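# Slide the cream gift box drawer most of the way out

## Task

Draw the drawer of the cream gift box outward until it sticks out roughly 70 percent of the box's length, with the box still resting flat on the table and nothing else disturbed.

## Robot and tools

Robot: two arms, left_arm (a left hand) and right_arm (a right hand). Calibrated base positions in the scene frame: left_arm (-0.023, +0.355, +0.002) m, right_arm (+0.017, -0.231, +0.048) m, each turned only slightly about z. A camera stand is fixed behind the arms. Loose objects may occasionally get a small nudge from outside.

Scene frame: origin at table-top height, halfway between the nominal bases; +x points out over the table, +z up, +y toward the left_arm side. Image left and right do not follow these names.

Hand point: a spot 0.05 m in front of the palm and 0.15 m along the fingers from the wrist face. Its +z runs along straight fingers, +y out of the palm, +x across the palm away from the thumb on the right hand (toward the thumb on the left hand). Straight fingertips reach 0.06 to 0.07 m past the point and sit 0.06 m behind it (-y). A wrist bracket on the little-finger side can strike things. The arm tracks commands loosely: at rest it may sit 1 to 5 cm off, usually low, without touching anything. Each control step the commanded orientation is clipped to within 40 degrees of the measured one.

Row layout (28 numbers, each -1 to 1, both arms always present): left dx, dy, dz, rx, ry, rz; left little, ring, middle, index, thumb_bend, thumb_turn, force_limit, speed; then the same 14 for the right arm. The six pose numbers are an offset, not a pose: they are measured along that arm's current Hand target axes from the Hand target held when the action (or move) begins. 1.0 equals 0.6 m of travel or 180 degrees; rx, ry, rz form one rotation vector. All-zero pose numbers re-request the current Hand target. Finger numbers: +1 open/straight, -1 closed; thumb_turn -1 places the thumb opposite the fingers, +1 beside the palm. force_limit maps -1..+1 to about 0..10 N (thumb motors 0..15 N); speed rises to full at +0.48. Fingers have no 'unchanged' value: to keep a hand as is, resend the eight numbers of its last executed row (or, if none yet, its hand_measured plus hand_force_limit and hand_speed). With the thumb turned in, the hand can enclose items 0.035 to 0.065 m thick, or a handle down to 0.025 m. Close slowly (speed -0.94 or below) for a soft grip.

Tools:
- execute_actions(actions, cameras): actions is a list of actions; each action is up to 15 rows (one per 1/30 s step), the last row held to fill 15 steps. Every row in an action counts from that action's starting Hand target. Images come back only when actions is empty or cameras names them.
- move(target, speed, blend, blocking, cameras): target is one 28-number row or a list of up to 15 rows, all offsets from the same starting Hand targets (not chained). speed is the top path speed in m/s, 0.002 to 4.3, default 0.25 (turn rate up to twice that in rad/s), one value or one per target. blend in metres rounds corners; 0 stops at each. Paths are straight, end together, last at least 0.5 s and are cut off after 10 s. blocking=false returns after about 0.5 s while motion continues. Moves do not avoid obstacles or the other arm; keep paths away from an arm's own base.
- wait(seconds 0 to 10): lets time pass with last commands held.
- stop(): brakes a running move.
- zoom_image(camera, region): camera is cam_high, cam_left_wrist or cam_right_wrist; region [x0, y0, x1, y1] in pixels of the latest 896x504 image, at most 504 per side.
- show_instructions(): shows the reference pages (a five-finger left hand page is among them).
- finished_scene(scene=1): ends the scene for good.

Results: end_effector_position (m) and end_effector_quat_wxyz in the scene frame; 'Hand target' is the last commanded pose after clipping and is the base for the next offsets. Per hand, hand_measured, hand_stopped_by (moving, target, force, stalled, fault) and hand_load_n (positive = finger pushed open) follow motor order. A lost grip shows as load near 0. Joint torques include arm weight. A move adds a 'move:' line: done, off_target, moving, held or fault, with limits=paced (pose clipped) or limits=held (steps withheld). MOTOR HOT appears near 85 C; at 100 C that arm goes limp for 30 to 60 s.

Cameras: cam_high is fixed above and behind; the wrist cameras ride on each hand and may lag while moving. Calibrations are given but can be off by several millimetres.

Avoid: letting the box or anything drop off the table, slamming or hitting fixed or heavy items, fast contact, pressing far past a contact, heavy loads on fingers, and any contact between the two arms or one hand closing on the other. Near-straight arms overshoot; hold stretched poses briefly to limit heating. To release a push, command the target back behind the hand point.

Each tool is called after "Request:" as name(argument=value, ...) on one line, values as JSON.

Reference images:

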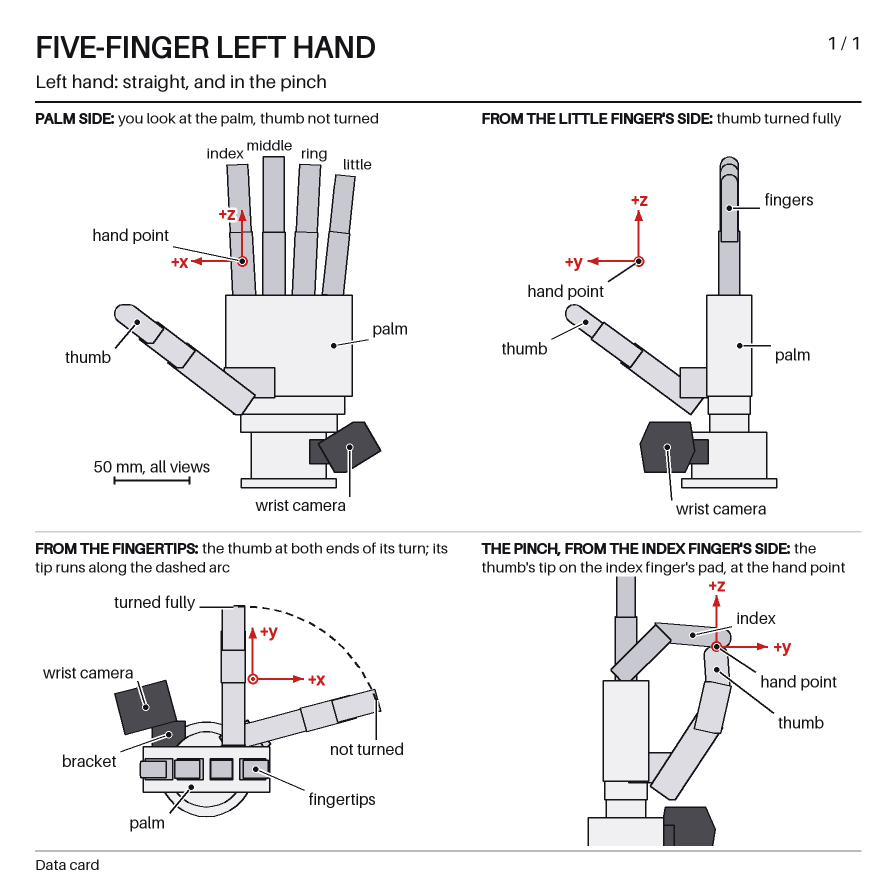

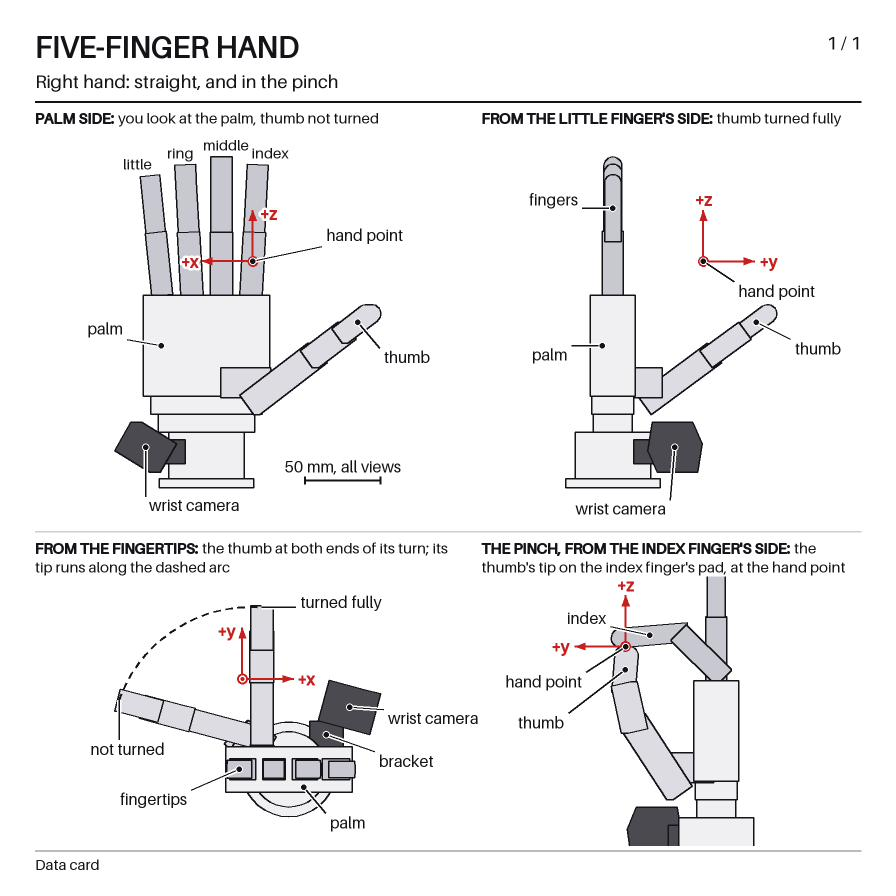

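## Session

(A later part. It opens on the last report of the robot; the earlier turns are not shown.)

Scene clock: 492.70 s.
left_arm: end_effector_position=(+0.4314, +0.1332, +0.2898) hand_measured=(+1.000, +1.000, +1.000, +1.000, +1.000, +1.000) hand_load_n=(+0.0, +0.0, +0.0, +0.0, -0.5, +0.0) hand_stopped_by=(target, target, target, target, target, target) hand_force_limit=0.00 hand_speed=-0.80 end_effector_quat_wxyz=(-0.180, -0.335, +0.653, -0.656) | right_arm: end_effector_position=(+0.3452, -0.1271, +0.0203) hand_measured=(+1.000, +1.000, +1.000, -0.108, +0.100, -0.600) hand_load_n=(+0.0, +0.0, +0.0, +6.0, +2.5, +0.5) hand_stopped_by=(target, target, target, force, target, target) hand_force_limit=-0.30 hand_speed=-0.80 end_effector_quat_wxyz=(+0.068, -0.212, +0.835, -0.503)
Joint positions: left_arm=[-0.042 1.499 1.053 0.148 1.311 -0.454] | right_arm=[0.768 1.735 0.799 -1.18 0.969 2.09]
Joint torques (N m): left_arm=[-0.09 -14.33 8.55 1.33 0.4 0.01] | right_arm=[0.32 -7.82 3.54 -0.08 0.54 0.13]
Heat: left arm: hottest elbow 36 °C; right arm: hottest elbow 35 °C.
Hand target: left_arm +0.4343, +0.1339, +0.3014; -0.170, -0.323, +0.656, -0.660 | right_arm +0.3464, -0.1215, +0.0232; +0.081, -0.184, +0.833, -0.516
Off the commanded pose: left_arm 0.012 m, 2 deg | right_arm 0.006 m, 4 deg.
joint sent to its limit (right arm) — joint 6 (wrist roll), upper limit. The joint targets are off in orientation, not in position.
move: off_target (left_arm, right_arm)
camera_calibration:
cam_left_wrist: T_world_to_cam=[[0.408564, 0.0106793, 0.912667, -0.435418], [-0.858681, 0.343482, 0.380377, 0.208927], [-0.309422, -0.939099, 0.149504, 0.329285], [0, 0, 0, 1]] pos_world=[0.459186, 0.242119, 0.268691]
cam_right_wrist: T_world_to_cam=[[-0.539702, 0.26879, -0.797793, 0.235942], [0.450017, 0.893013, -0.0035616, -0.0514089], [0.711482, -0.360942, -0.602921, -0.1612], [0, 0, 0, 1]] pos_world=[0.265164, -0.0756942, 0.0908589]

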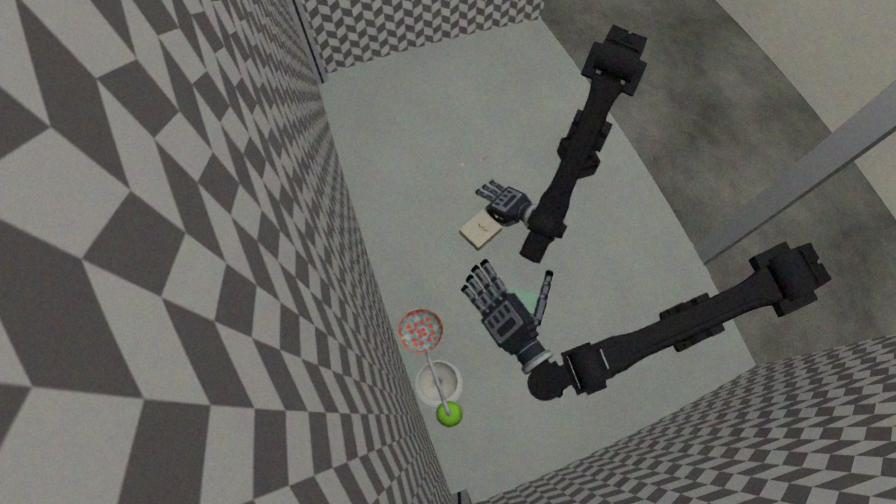

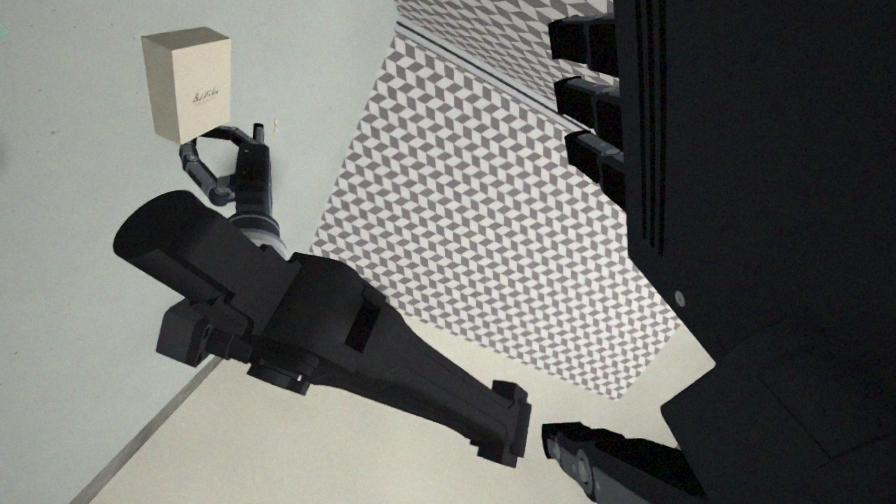

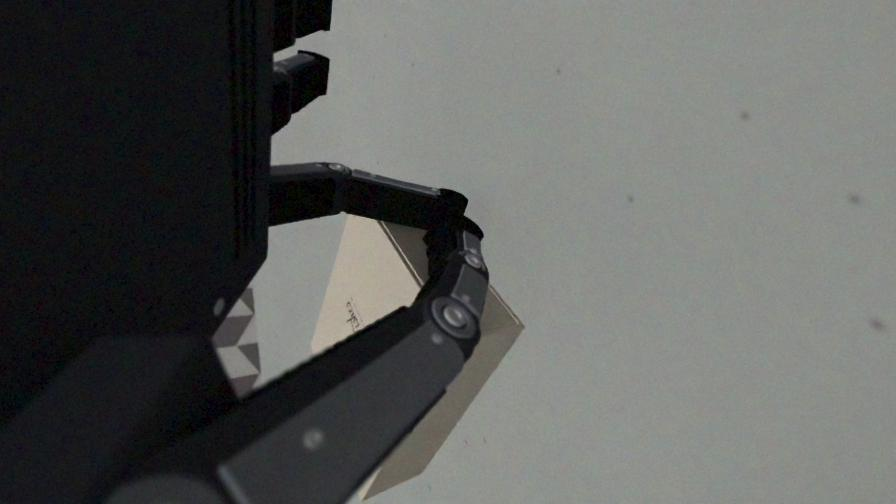

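Request:
move(target=[[0.0538,0.0325,0.1807,-0.4384,-0.2021,0.1419, 1,1,1,1,-1,-1,-0.4,0.2, 0,0,0,0,0,0, 1,1,1,-0.4,0.1,-0.6,-0.3,-0.8],[0.0245,0.1932,0.3095,-0.4384,-0.2021,0.1419, 1,1,1,1,-1,-1,-0.4,0.2, 0,0,0,0,0,0, 1,1,1,-0.4,0.1,-0.6,-0.3,-0.8]], cameras=["cam_high","cam_left_wrist","cam_right_wrist"], speed=0.2, blend=0.02)

Scene clock: 596.93 s.
left_arm: end_effector_position=(+0.3809, -0.0557, +0.1965) hand_measured=(+1.000, +1.000, +1.000, +1.000, -0.926, -1.000) hand_load_n=(-0.5, +0.0, +0.0, +0.0, +4.0, +0.5) hand_stopped_by=(target, target, target, target, force, target) hand_force_limit=-0.40 hand_speed=0.20 end_effector_quat_wxyz=(-0.002, -0.170, +0.985, +0.003) | right_arm: end_effector_position=(+0.3452, -0.1271, +0.0203) hand_measured=(+1.000, +1.000, +1.000, -0.108, +0.100, -0.600) hand_load_n=(+0.0, +0.0, +0.0, +6.5, +3.0, +0.5) hand_stopped_by=(target, target, target, force, target, target) hand_force_limit=-0.30 hand_speed=-0.80 end_effector_quat_wxyz=(+0.068, -0.212, +0.835, -0.503)
Joint positions: left_arm=[-0.788 2.078 2.168 -1.667 0 0.439] | right_arm=[0.768 1.735 0.799 -1.18 0.969 2.09]
Joint torques (N m): left_arm=[0.03 -23 9.48 0.14 0.05 -0.24] | right_arm=[0.32 -7.77 3.47 -0.17 0.55 0.09]
Heat: left arm: hottest elbow 38 °C; right arm: hottest shoulder 33 °C.
Hand target: left_arm +0.3862, -0.0597, +0.2100; +0.000, -0.179, +0.984, +0.000 | right_arm +0.3464, -0.1215, +0.0232; +0.081, -0.184, +0.833, -0.516
Off the commanded pose: left_arm 0.015 m, 1 deg | right_arm 0.006 m, 4 deg.
joint sent to its limit (left arm) — joint 4 (wrist pitch), lower limit. The joint targets still meet the commanded pose.
joint sent to its limit (right arm) — joint 6 (wrist roll), upper limit. The joint targets are off in orientation, not in position.
move: off_target (left_arm, right_arm)
camera_calibration:
cam_left_wrist: T_world_to_cam=[[0.0141079, -0.999868, -0.0080968, -0.052651], [-0.840198, -0.0162443, 0.542037, 0.207081], [-0.542097, -0.000844086, -0.840316, 0.485675], [0, 0, 0, 1]] pos_world=[0.438014, -0.0488702, 0.295449]
cam_right_wrist: T_world_to_cam=[[-0.539702, 0.26879, -0.797793, 0.235942], [0.450017, 0.893013, -0.0035616, -0.0514089], [0.711482, -0.360942, -0.602921, -0.1612], [0, 0, 0, 1]] pos_world=[0.265164, -0.0756942, 0.0908589]

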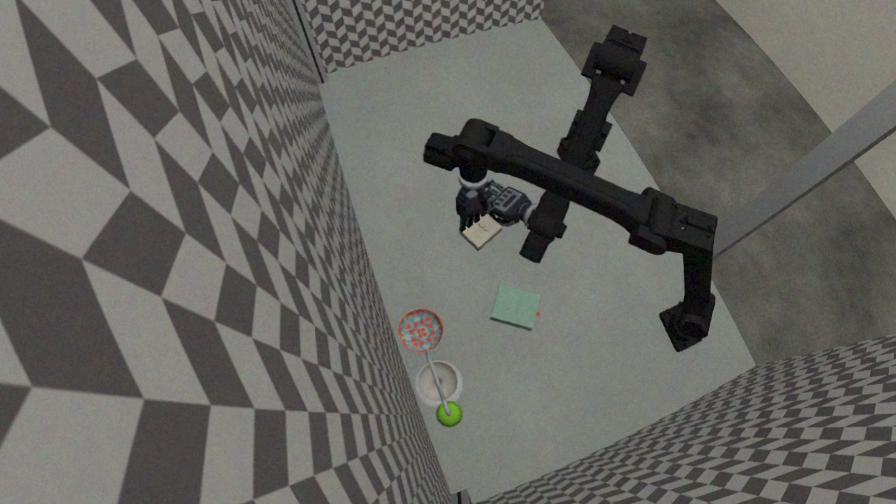

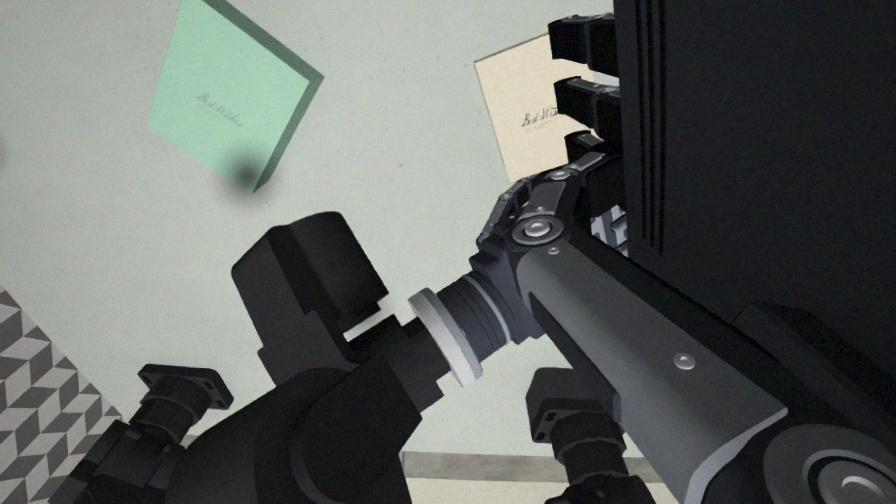

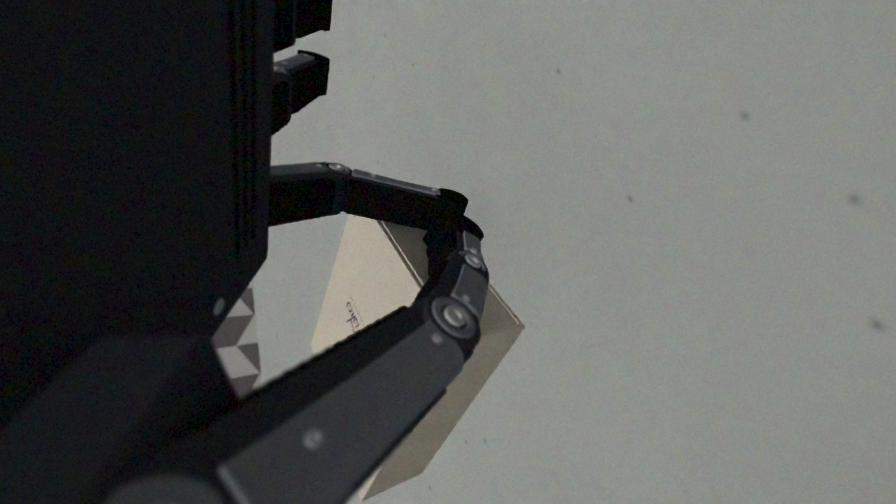

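Request:
move(target=[0.0041,-0.0109,0.15,0,0,0, 1,1,1,1,-1,-1,-0.4,0.2, 0,0,0,0,0,0, 1,1,1,-0.4,0.1,-0.6,-0.3,-0.8], cameras=["cam_high","cam_left_wrist"], speed=0.15)

Request:
zoom_image(camera="cam_left_wrist", region=[440, 0, 700, 260])

Request:
zoom_image(camera="cam_high", region=[420, 150, 540, 270])

Scene clock: 612.30 s.
left_arm: end_effector_position=(+0.3858, -0.0614, +0.1276) hand_measured=(+1.000, +1.000, +1.000, +1.000, -0.926, -1.000) hand_load_n=(+0.0, +0.0, +0.0, +0.0, +4.0, +0.5) hand_stopped_by=(target, target, target, target, force, target) hand_force_limit=-0.40 hand_speed=0.20 end_effector_quat_wxyz=(+0.000, -0.175, +0.985, +0.001) | right_arm: end_effector_position=(+0.3452, -0.1271, +0.0203) hand_measured=(+1.000, +1.000, +1.000, -0.108, +0.100, -0.600) hand_load_n=(+0.0, +0.0, +0.0, +6.0, +3.0, +1.0) hand_stopped_by=(target, target, target, force, target, target) hand_force_limit=-0.30 hand_speed=-0.80 end_effector_quat_wxyz=(+0.068, -0.212, +0.835, -0.503)
Joint positions: left_arm=[-0.788 2.098 2.02 -1.495 0 0.431] | right_arm=[0.768 1.735 0.799 -1.18 0.969 2.09]
Joint torques (N m): left_arm=[-0.38 -22.18 6.99 1.09 0.05 -0.25] | right_arm=[0.85 -8.18 3.3 -0.17 0.56 0.14]
Heat: left arm: hottest elbow 38 °C; right arm: hottest shoulder 33 °C.
Hand target: left_arm +0.3861, -0.0666, +0.1201; +0.000, -0.179, +0.984, +0.000 | right_arm +0.3464, -0.1215, +0.0232; +0.081, -0.184, +0.833, -0.516
Off the commanded pose: left_arm 0.009 m, 1 deg | right_arm 0.006 m, 4 deg.
joint sent to its limit (right arm) — joint 6 (wrist roll), upper limit. The joint targets are off in orientation, not in position.
move: off_target (right_arm)
camera_calibration:
cam_left_wrist: T_world_to_cam=[[0.0224864, -0.999737, -0.00456565, -0.0626637], [-0.841927, -0.0213992, 0.539167, 0.249155], [-0.539123, -0.00828001, -0.842186, 0.429089], [0, 0, 0, 1]] pos_world=[0.442512, -0.0537626, 0.226751]
Images, in order (width x height): cam_high 896x504, cam_left_wrist 896x504.

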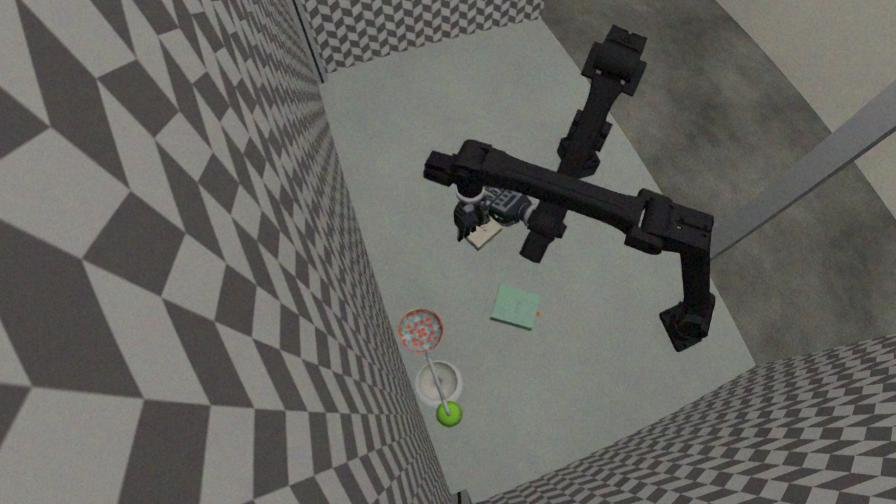

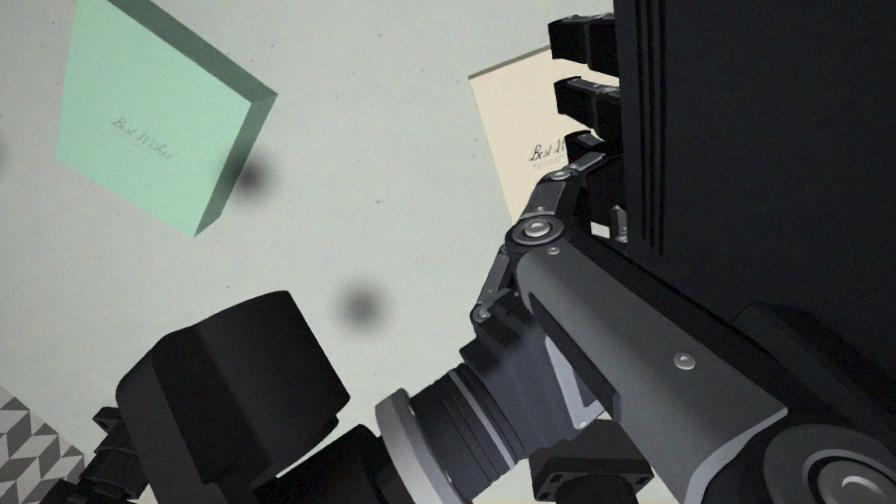

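Scaled by 1.938.

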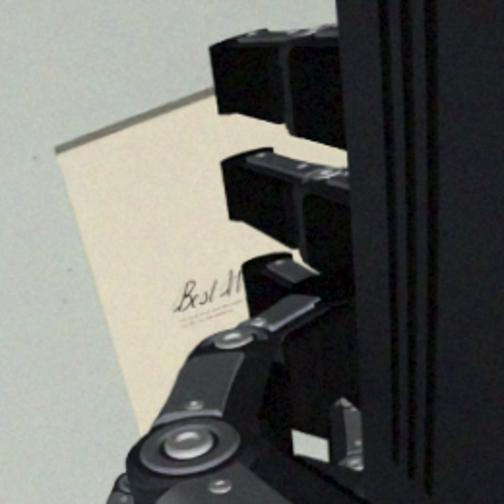

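Scaled by 4.200.

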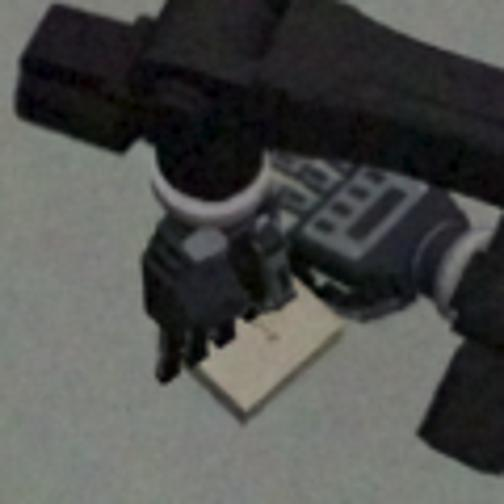

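Request:
move(target=[0,0,0.05,0,0,0, 1,1,1,1,-1,-1,-0.4,0.2, 0,0,0,0,0,0, 1,1,1,-0.4,0.1,-0.6,-0.3,-0.8], cameras=["cam_high","cam_left_wrist"], speed=0.06)

Request:
zoom_image(camera="cam_left_wrist", region=[440, 0, 700, 260])

Request:
zoom_image(camera="cam_high", region=[420, 150, 540, 270])

Scene clock: 629.43 s.
left_arm: end_effector_position=(+0.3865, -0.0623, +0.1074) hand_measured=(+1.000, +1.000, +1.000, +1.000, -0.926, -1.000) hand_load_n=(+0.0, +0.0, -1.0, +0.0, +4.0, +0.5) hand_stopped_by=(target, target, target, target, force, target) hand_force_limit=-0.40 hand_speed=0.20 end_effector_quat_wxyz=(+0.003, -0.175, +0.985, -0.004) | right_arm: end_effector_position=(+0.3453, -0.1269, +0.0201) hand_measured=(+1.000, +1.000, +1.000, -0.108, +0.100, -0.600) hand_load_n=(+0.0, +0.0, +0.0, +6.5, +2.5, +0.5) hand_stopped_by=(target, target, target, force, target, target) hand_force_limit=-0.30 hand_speed=-0.80 end_effector_quat_wxyz=(+0.068, -0.212, +0.835, -0.503)
Joint positions: left_arm=[-0.788 2.098 1.97 -1.432 0.001 0.431] | right_arm=[0.768 1.735 0.799 -1.179 0.968 2.09]
Joint torques (N m): left_arm=[-0.26 -20.95 6.19 1.4 0.02 -0.26] | right_arm=[-0.15 -8.06 3.3 -0.01 0.59 0.16]
Heat: left arm: hottest elbow 38 °C; right arm: hottest shoulder 33 °C.
Hand target: left_arm +0.3861, -0.0665, +0.0899; +0.000, -0.179, +0.984, +0.000 | right_arm +0.3464, -0.1215, +0.0232; +0.081, -0.184, +0.833, -0.516
Off the commanded pose: left_arm 0.018 m, 1 deg | right_arm 0.006 m, 4 deg.
joint sent to its limit (right arm) — joint 6 (wrist roll), upper limit. The joint targets are off in orientation, not in position.
move: off_target (left_arm, right_arm)
camera_calibration:
cam_left_wrist: T_world_to_cam=[[0.0225151, -0.999737, 0.00431675, -0.0647018], [-0.845951, -0.0167502, 0.532998, 0.263239], [-0.532786, -0.0156523, -0.846105, 0.409856], [0, 0, 0, 1]] pos_world=[0.44251, -0.0538604, 0.206755]
Images, in order (width x height): cam_high 896x504, cam_left_wrist 896x504.

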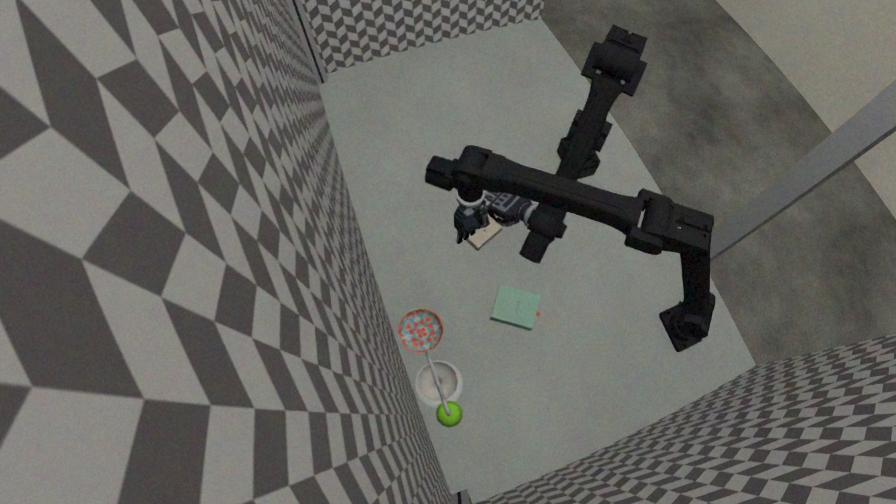

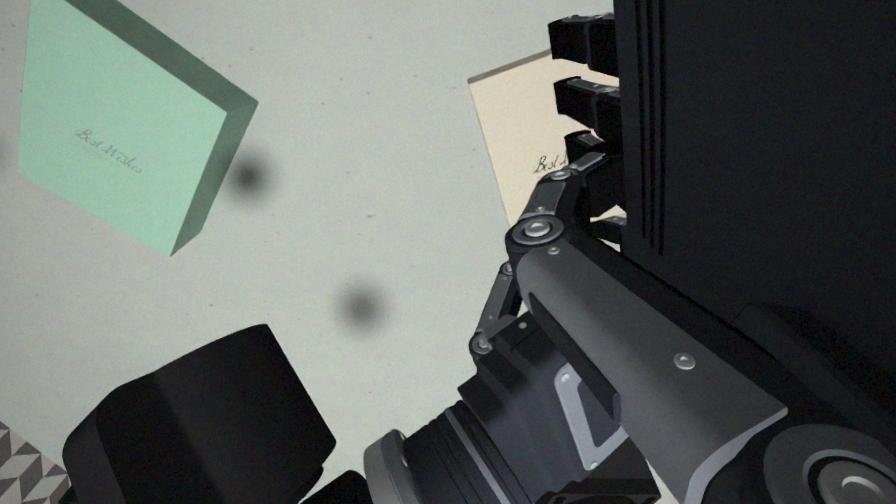

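Scaled by 1.938.

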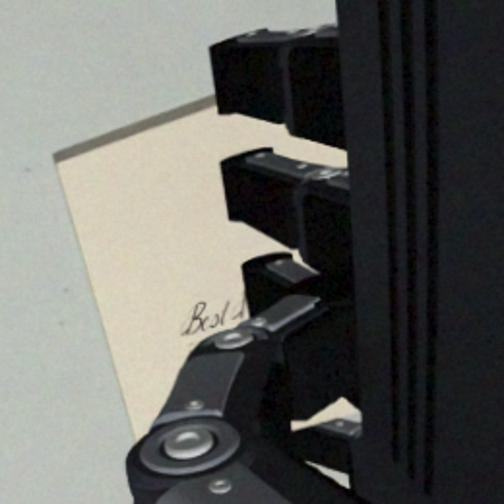

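Scaled by 4.200.

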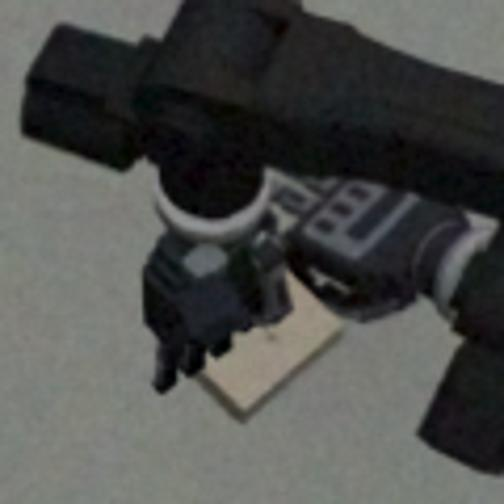

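Request:
move(target=[0,0,0.035,0,0,0, 1,1,1,1,-1,-1,-0.4,0.2, 0,0,0,0,0,0, 1,1,1,-0.4,0.1,-0.6,-0.3,-0.8], cameras=["cam_left_wrist","cam_right_wrist"], speed=0.06)

Request:
zoom_image(camera="cam_left_wrist", region=[440, 0, 700, 260])

Scene clock: 633.93 s.
left_arm: end_effector_position=(+0.3858, -0.0616, +0.1046) hand_measured=(+1.000, +1.000, +1.000, +1.000, -0.926, -1.000) hand_load_n=(+0.0, +0.0, -3.0, +0.0, +4.0, +0.5) hand_stopped_by=(target, target, target, target, force, target) hand_force_limit=-0.40 hand_speed=0.20 end_effector_quat_wxyz=(+0.007, -0.175, +0.985, -0.011) | right_arm: end_effector_position=(+0.3453, -0.1269, +0.0201) hand_measured=(+1.000, +1.000, +1.000, -0.108, +0.100, -0.600) hand_load_n=(+0.0, +0.0, -0.5, +7.0, +2.5, +1.0) hand_stopped_by=(target, target, target, force, target, target) hand_force_limit=-0.30 hand_speed=-0.80 end_effector_quat_wxyz=(+0.068, -0.212, +0.835, -0.503)
Joint positions: left_arm=[-0.788 2.082 1.939 -1.401 0.001 0.431] | right_arm=[0.768 1.735 0.799 -1.179 0.968 2.09]
Joint torques (N m): left_arm=[-0.5 -18.43 5.55 2.35 0 -0.24] | right_arm=[-0.15 -8.06 3.41 -0.31 0.61 0.22]
Heat: left arm: hottest elbow 38 °C; right arm: hottest shoulder 33 °C.
Hand target: left_arm +0.3862, -0.0666, +0.0692; +0.000, -0.179, +0.984, +0.000 | right_arm +0.3464, -0.1215, +0.0232; +0.081, -0.184, +0.833, -0.516
Off the commanded pose: left_arm 0.036 m, 2 deg | right_arm 0.006 m, 4 deg.
joint sent to its limit (right arm) — joint 6 (wrist roll), upper limit. The joint targets are off in orientation, not in position.
move: off_target (left_arm, right_arm)
camera_calibration:
cam_left_wrist: T_world_to_cam=[[0.0223912, -0.999624, 0.0158349, -0.0650428], [-0.851929, -0.0107895, 0.523546, 0.267708], [-0.523178, -0.025213, -0.85185, 0.403461], [0, 0, 0, 1]] pos_world=[0.440607, -0.0519575, 0.204561]
cam_right_wrist: T_world_to_cam=[[-0.53942, 0.270312, -0.797469, 0.235818], [0.450544, 0.892752, -0.00214498, -0.0518764], [0.711362, -0.360452, -0.603356, -0.16108], [0, 0, 0, 1]] pos_world=[0.265164, -0.0754933, 0.090758]
Images, in order (width x height): cam_left_wrist 896x504, cam_right_wrist 896x504.

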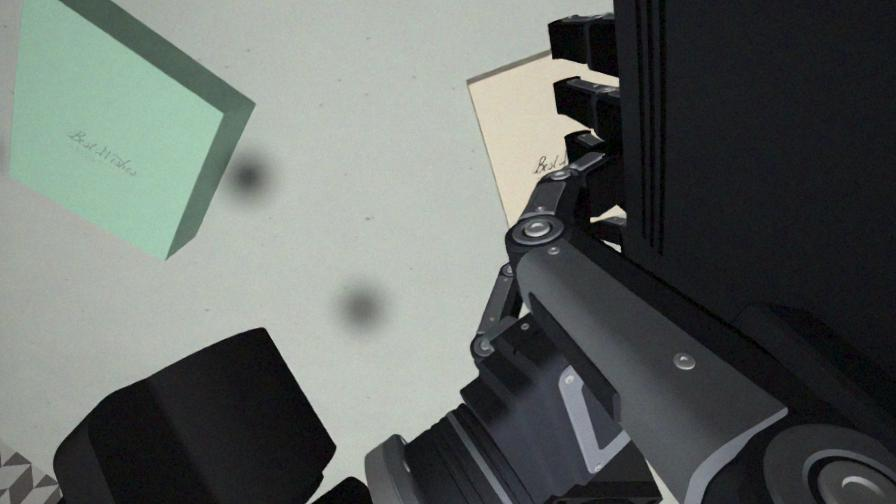

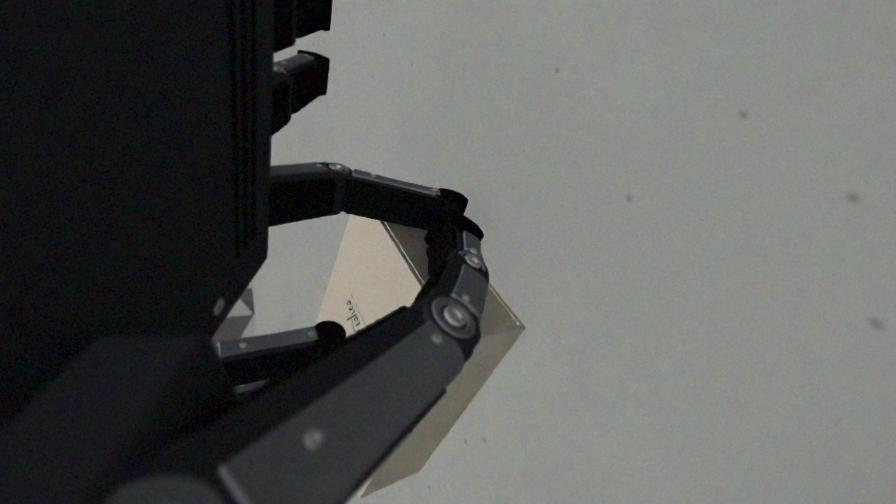

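Scaled by 1.938.

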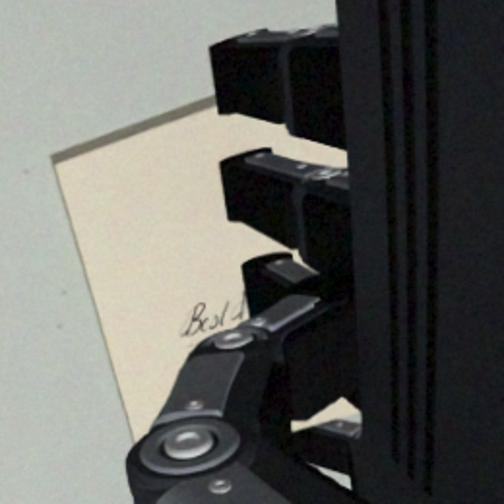

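Request:
move(target=[0,0,0,0,0,0, 1,1,1,1,-1,-1,-0.4,0.2, 0.05,0.003,0,0,0,0, 1,1,1,-0.4,0.1,-0.6,-0.3,-0.8], cameras=["cam_high","cam_left_wrist","cam_right_wrist"], speed=0.04)

Request:
zoom_image(camera="cam_right_wrist", region=[300, 140, 560, 360])

Request:
zoom_image(camera="cam_left_wrist", region=[440, 0, 700, 260])

Scene clock: 641.40 s.
left_arm: end_effector_position=(+0.3862, -0.0619, +0.1045) hand_measured=(+1.000, +1.000, +1.000, +1.000, -0.926, -1.000) hand_load_n=(+0.0, +0.0, -2.5, -0.5, +4.0, +0.5) hand_stopped_by=(target, target, target, target, force, target) hand_force_limit=-0.40 hand_speed=0.20 end_effector_quat_wxyz=(+0.008, -0.175, +0.985, -0.012) | right_arm: end_effector_position=(+0.3176, -0.1386, +0.0204) hand_measured=(+1.000, +1.000, +1.000, -0.108, +0.100, -0.600) hand_load_n=(+0.0, +0.0, +0.0, +6.5, +3.0, +1.0) hand_stopped_by=(target, target, target, force, target, target) hand_force_limit=-0.30 hand_speed=-0.80 end_effector_quat_wxyz=(+0.066, -0.220, +0.838, -0.496)
Joint positions: left_arm=[-0.788 2.082 1.939 -1.399 0.001 0.431] | right_arm=[0.791 1.672 0.715 -1.159 0.946 2.09]
Joint torques (N m): left_arm=[-0.44 -18.61 5.48 2.26 0 -0.26] | right_arm=[-0.32 -7.47 3.49 -0.23 0.54 0.11]
Heat: left arm: hottest elbow 37 °C; right arm: hottest shoulder 33 °C.
Hand target: left_arm +0.3861, -0.0666, +0.0692; +0.000, -0.179, +0.984, +0.000 | right_arm +0.3185, -0.1325, +0.0233; +0.081, -0.184, +0.833, -0.516
Off the commanded pose: left_arm 0.036 m, 2 deg | right_arm 0.007 m, 5 deg.
joint sent to its limit (right arm) — joint 6 (wrist roll), upper limit. The joint targets are off in orientation, not in position.
move: off_target (left_arm, right_arm)
camera_calibration:
cam_left_wrist: T_world_to_cam=[[0.0223933, -0.9996, 0.0172558, -0.0656354], [-0.852643, -0.0100832, 0.522396, 0.268514], [-0.522013, -0.0264112, -0.852528, 0.403036], [0, 0, 0, 1]] pos_world=[0.440806, -0.0522571, 0.204462]
cam_right_wrist: T_world_to_cam=[[-0.55324, 0.273771, -0.786749, 0.22899], [0.439981, 0.898002, 0.00309057, -0.0249183], [0.707348, -0.344445, -0.617265, -0.141685], [0, 0, 0, 1]] pos_world=[0.237871, -0.0891171, 0.0927775]

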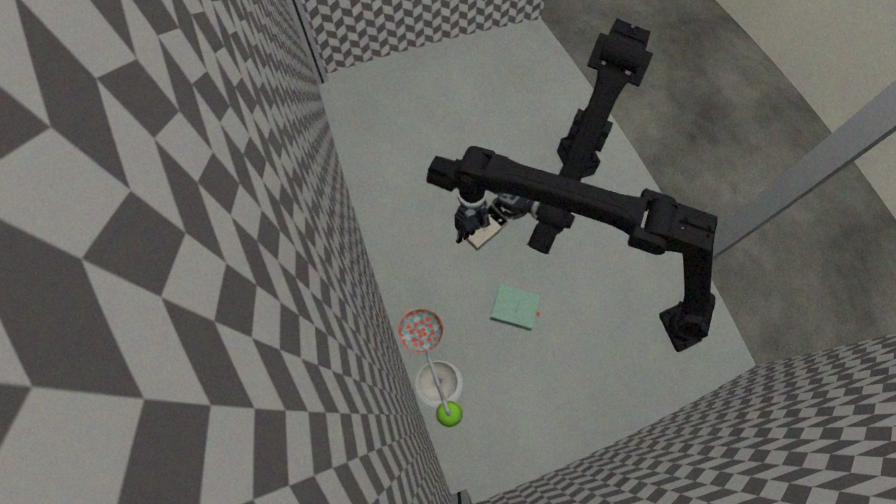

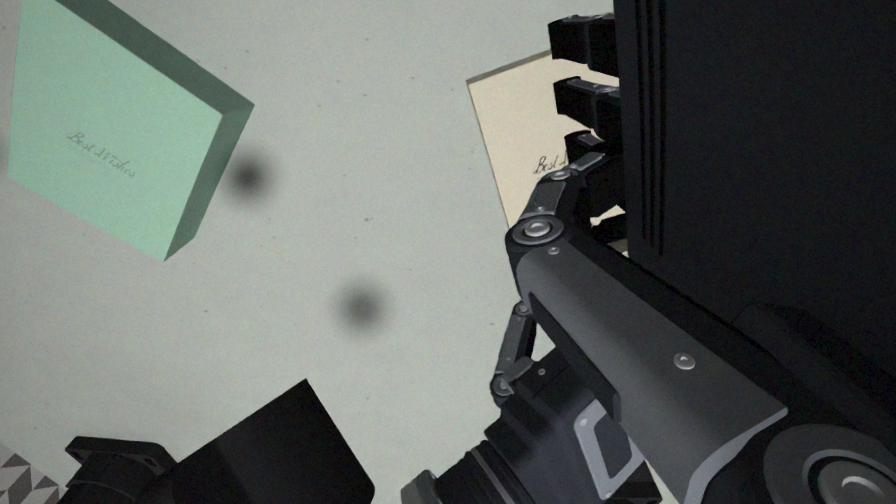

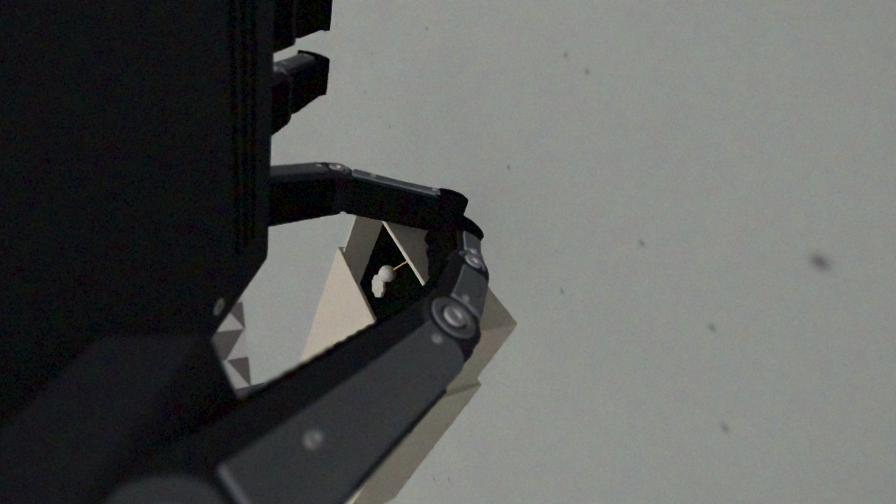

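Scaled by 1.938.

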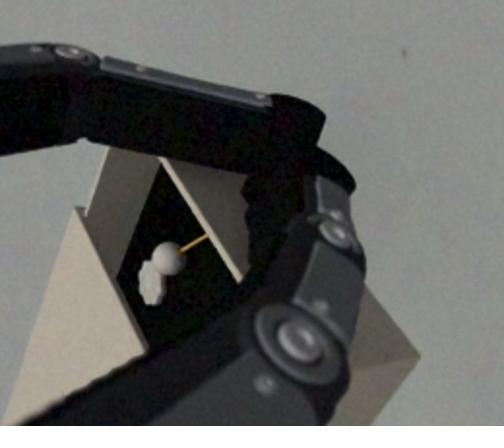

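Scaled by 1.938.

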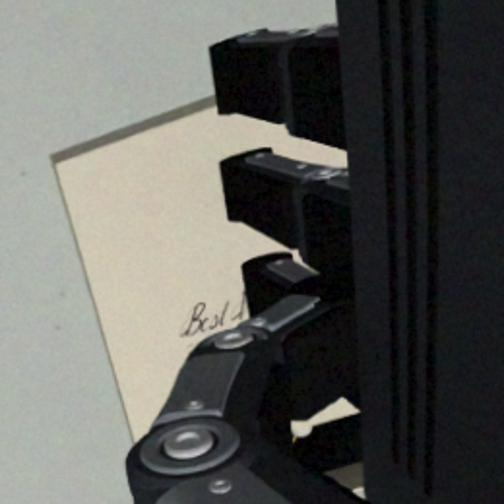

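Request:
move(target=[0,0,0,0,0,0, 1,1,1,1,-1,-1,-0.4,0.2, 0.0610,0.0037,0.0002,0,0,0, 1,1,1,-0.4,0.1,-0.6,-0.3,-0.8], cameras=["cam_high","cam_left_wrist","cam_right_wrist"], speed=0.04)

Request:
zoom_image(camera="cam_right_wrist", region=[240, 140, 560, 420])

Request:
zoom_image(camera="cam_left_wrist", region=[440, 0, 700, 260])

Request:
zoom_image(camera="cam_high", region=[440, 170, 560, 290])

Scene clock: 649.53 s.
left_arm: end_effector_position=(+0.3862, -0.0620, +0.1044) hand_measured=(+1.000, +1.000, +1.000, +1.000, -0.926, -1.000) hand_load_n=(+0.0, +0.0, -2.5, +0.0, +4.0, +0.5) hand_stopped_by=(target, target, target, target, force, target) hand_force_limit=-0.40 hand_speed=0.20 end_effector_quat_wxyz=(+0.008, -0.175, +0.985, -0.012) | right_arm: end_effector_position=(+0.2841, -0.1515, +0.0216) hand_measured=(+1.000, +1.000, +1.000, -0.108, +0.100, -0.600) hand_load_n=(+0.0, +0.0, +0.0, +7.0, +3.0, +1.5) hand_stopped_by=(target, target, target, force, target, target) hand_force_limit=-0.30 hand_speed=-0.80 end_effector_quat_wxyz=(+0.065, -0.231, +0.841, -0.484)
Joint positions: left_arm=[-0.788 2.082 1.939 -1.399 0.001 0.431] | right_arm=[0.826 1.588 0.618 -1.147 0.913 2.091]
Joint torques (N m): left_arm=[-0.44 -18.61 5.5 2.21 0 -0.23] | right_arm=[0.5 -5.71 3.41 -0.16 0.48 0.16]
Heat: left arm: hottest elbow 36 °C; right arm: hottest shoulder 33 °C.
Hand target: left_arm +0.3861, -0.0666, +0.0692; +0.000, -0.179, +0.984, +0.000 | right_arm +0.2844, -0.1459, +0.0233; +0.081, -0.183, +0.833, -0.516
Off the commanded pose: left_arm 0.036 m, 2 deg | right_arm 0.006 m, 7 deg.
joint sent to its limit (right arm) — joint 6 (wrist roll), upper limit. The joint targets are off in orientation, not in position.
move: off_target (left_arm, right_arm)
camera_calibration:
cam_left_wrist: T_world_to_cam=[[0.0223192, -0.999597, 0.0175373, -0.0656624], [-0.852765, -0.00987899, 0.522202, 0.268703], [-0.521818, -0.0266103, -0.852642, 0.403015], [0, 0, 0, 1]] pos_world=[0.440906, -0.0522571, 0.204462]
cam_right_wrist: T_world_to_cam=[[-0.572306, 0.280228, -0.770674, 0.220989], [0.424923, 0.905128, 0.0135674, 0.00649476], [0.701361, -0.319712, -0.637085, -0.115872], [0, 0, 0, 1]] pos_world=[0.204982, -0.104852, 0.0964023]

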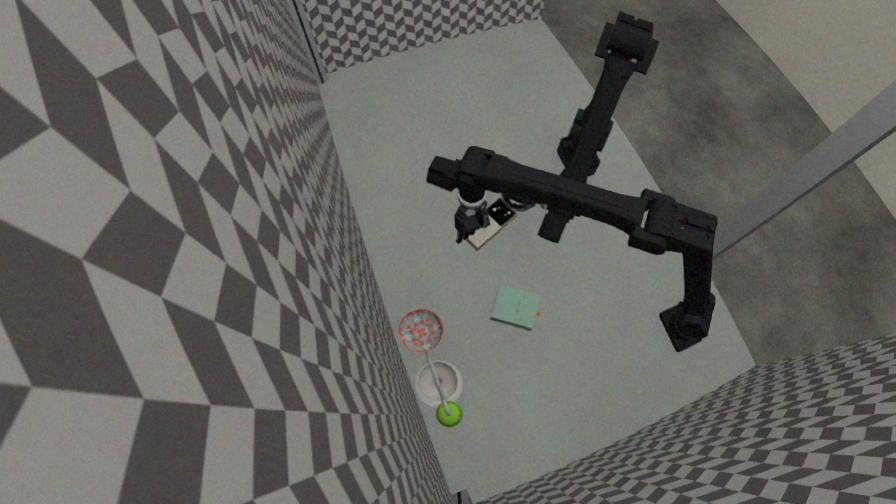

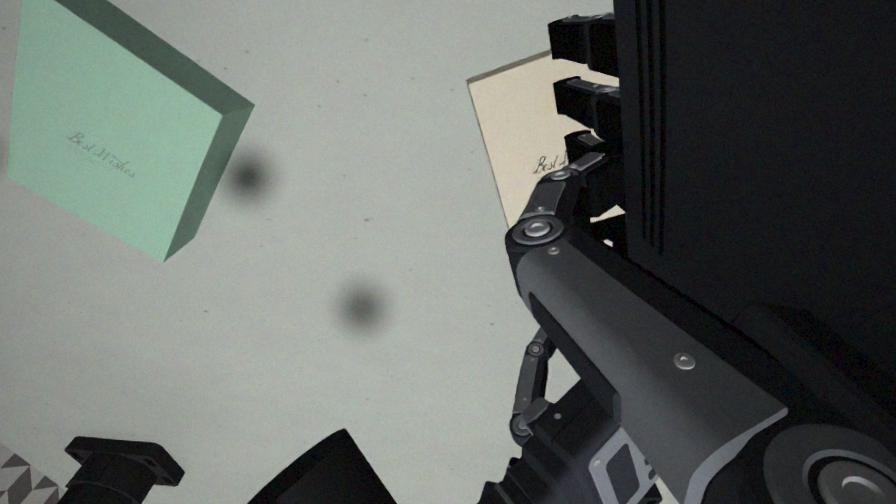

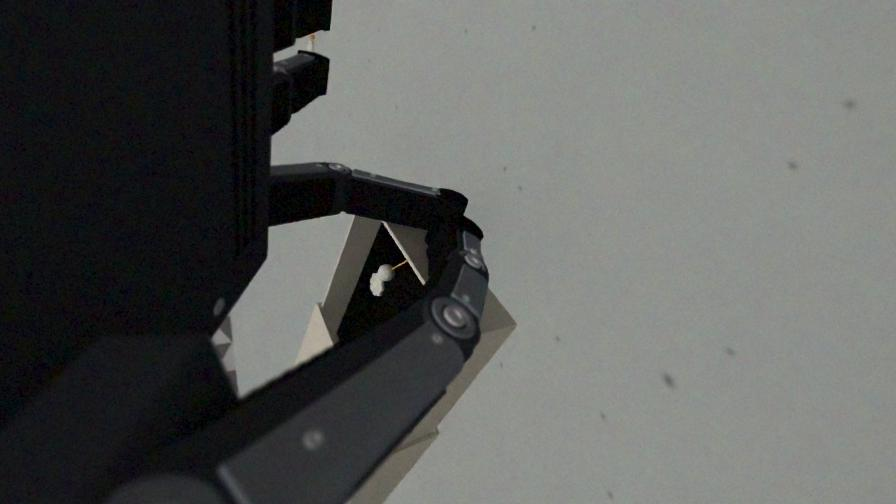

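Scaled by 1.575.

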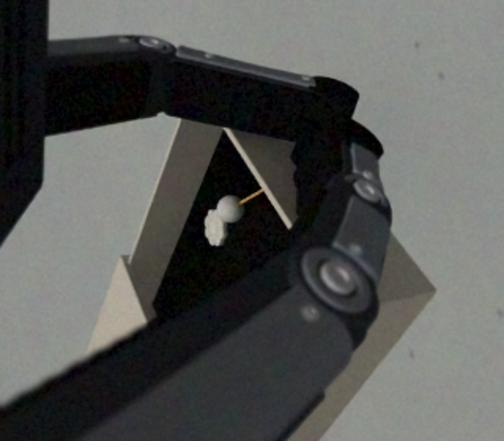

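Scaled by 1.938.

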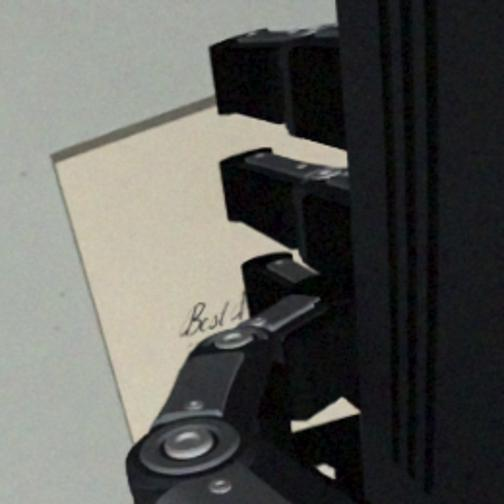

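Scaled by 4.200.

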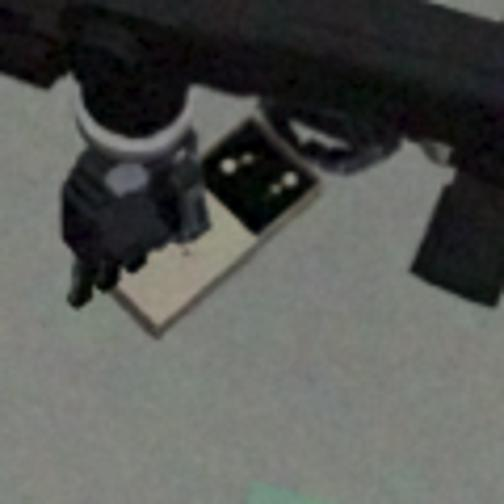

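Request:
zoom_image(camera="cam_high", region=[455, 190, 525, 260])

Scaled by 7.200.

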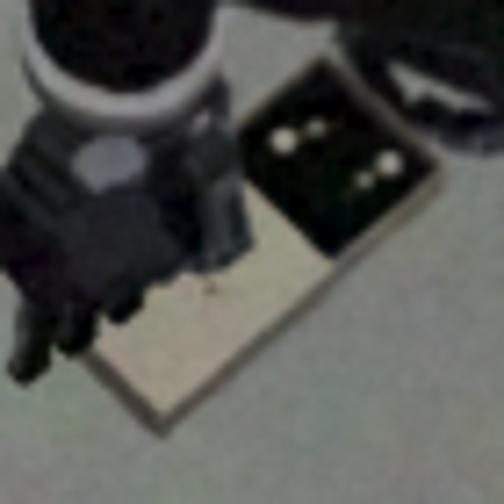

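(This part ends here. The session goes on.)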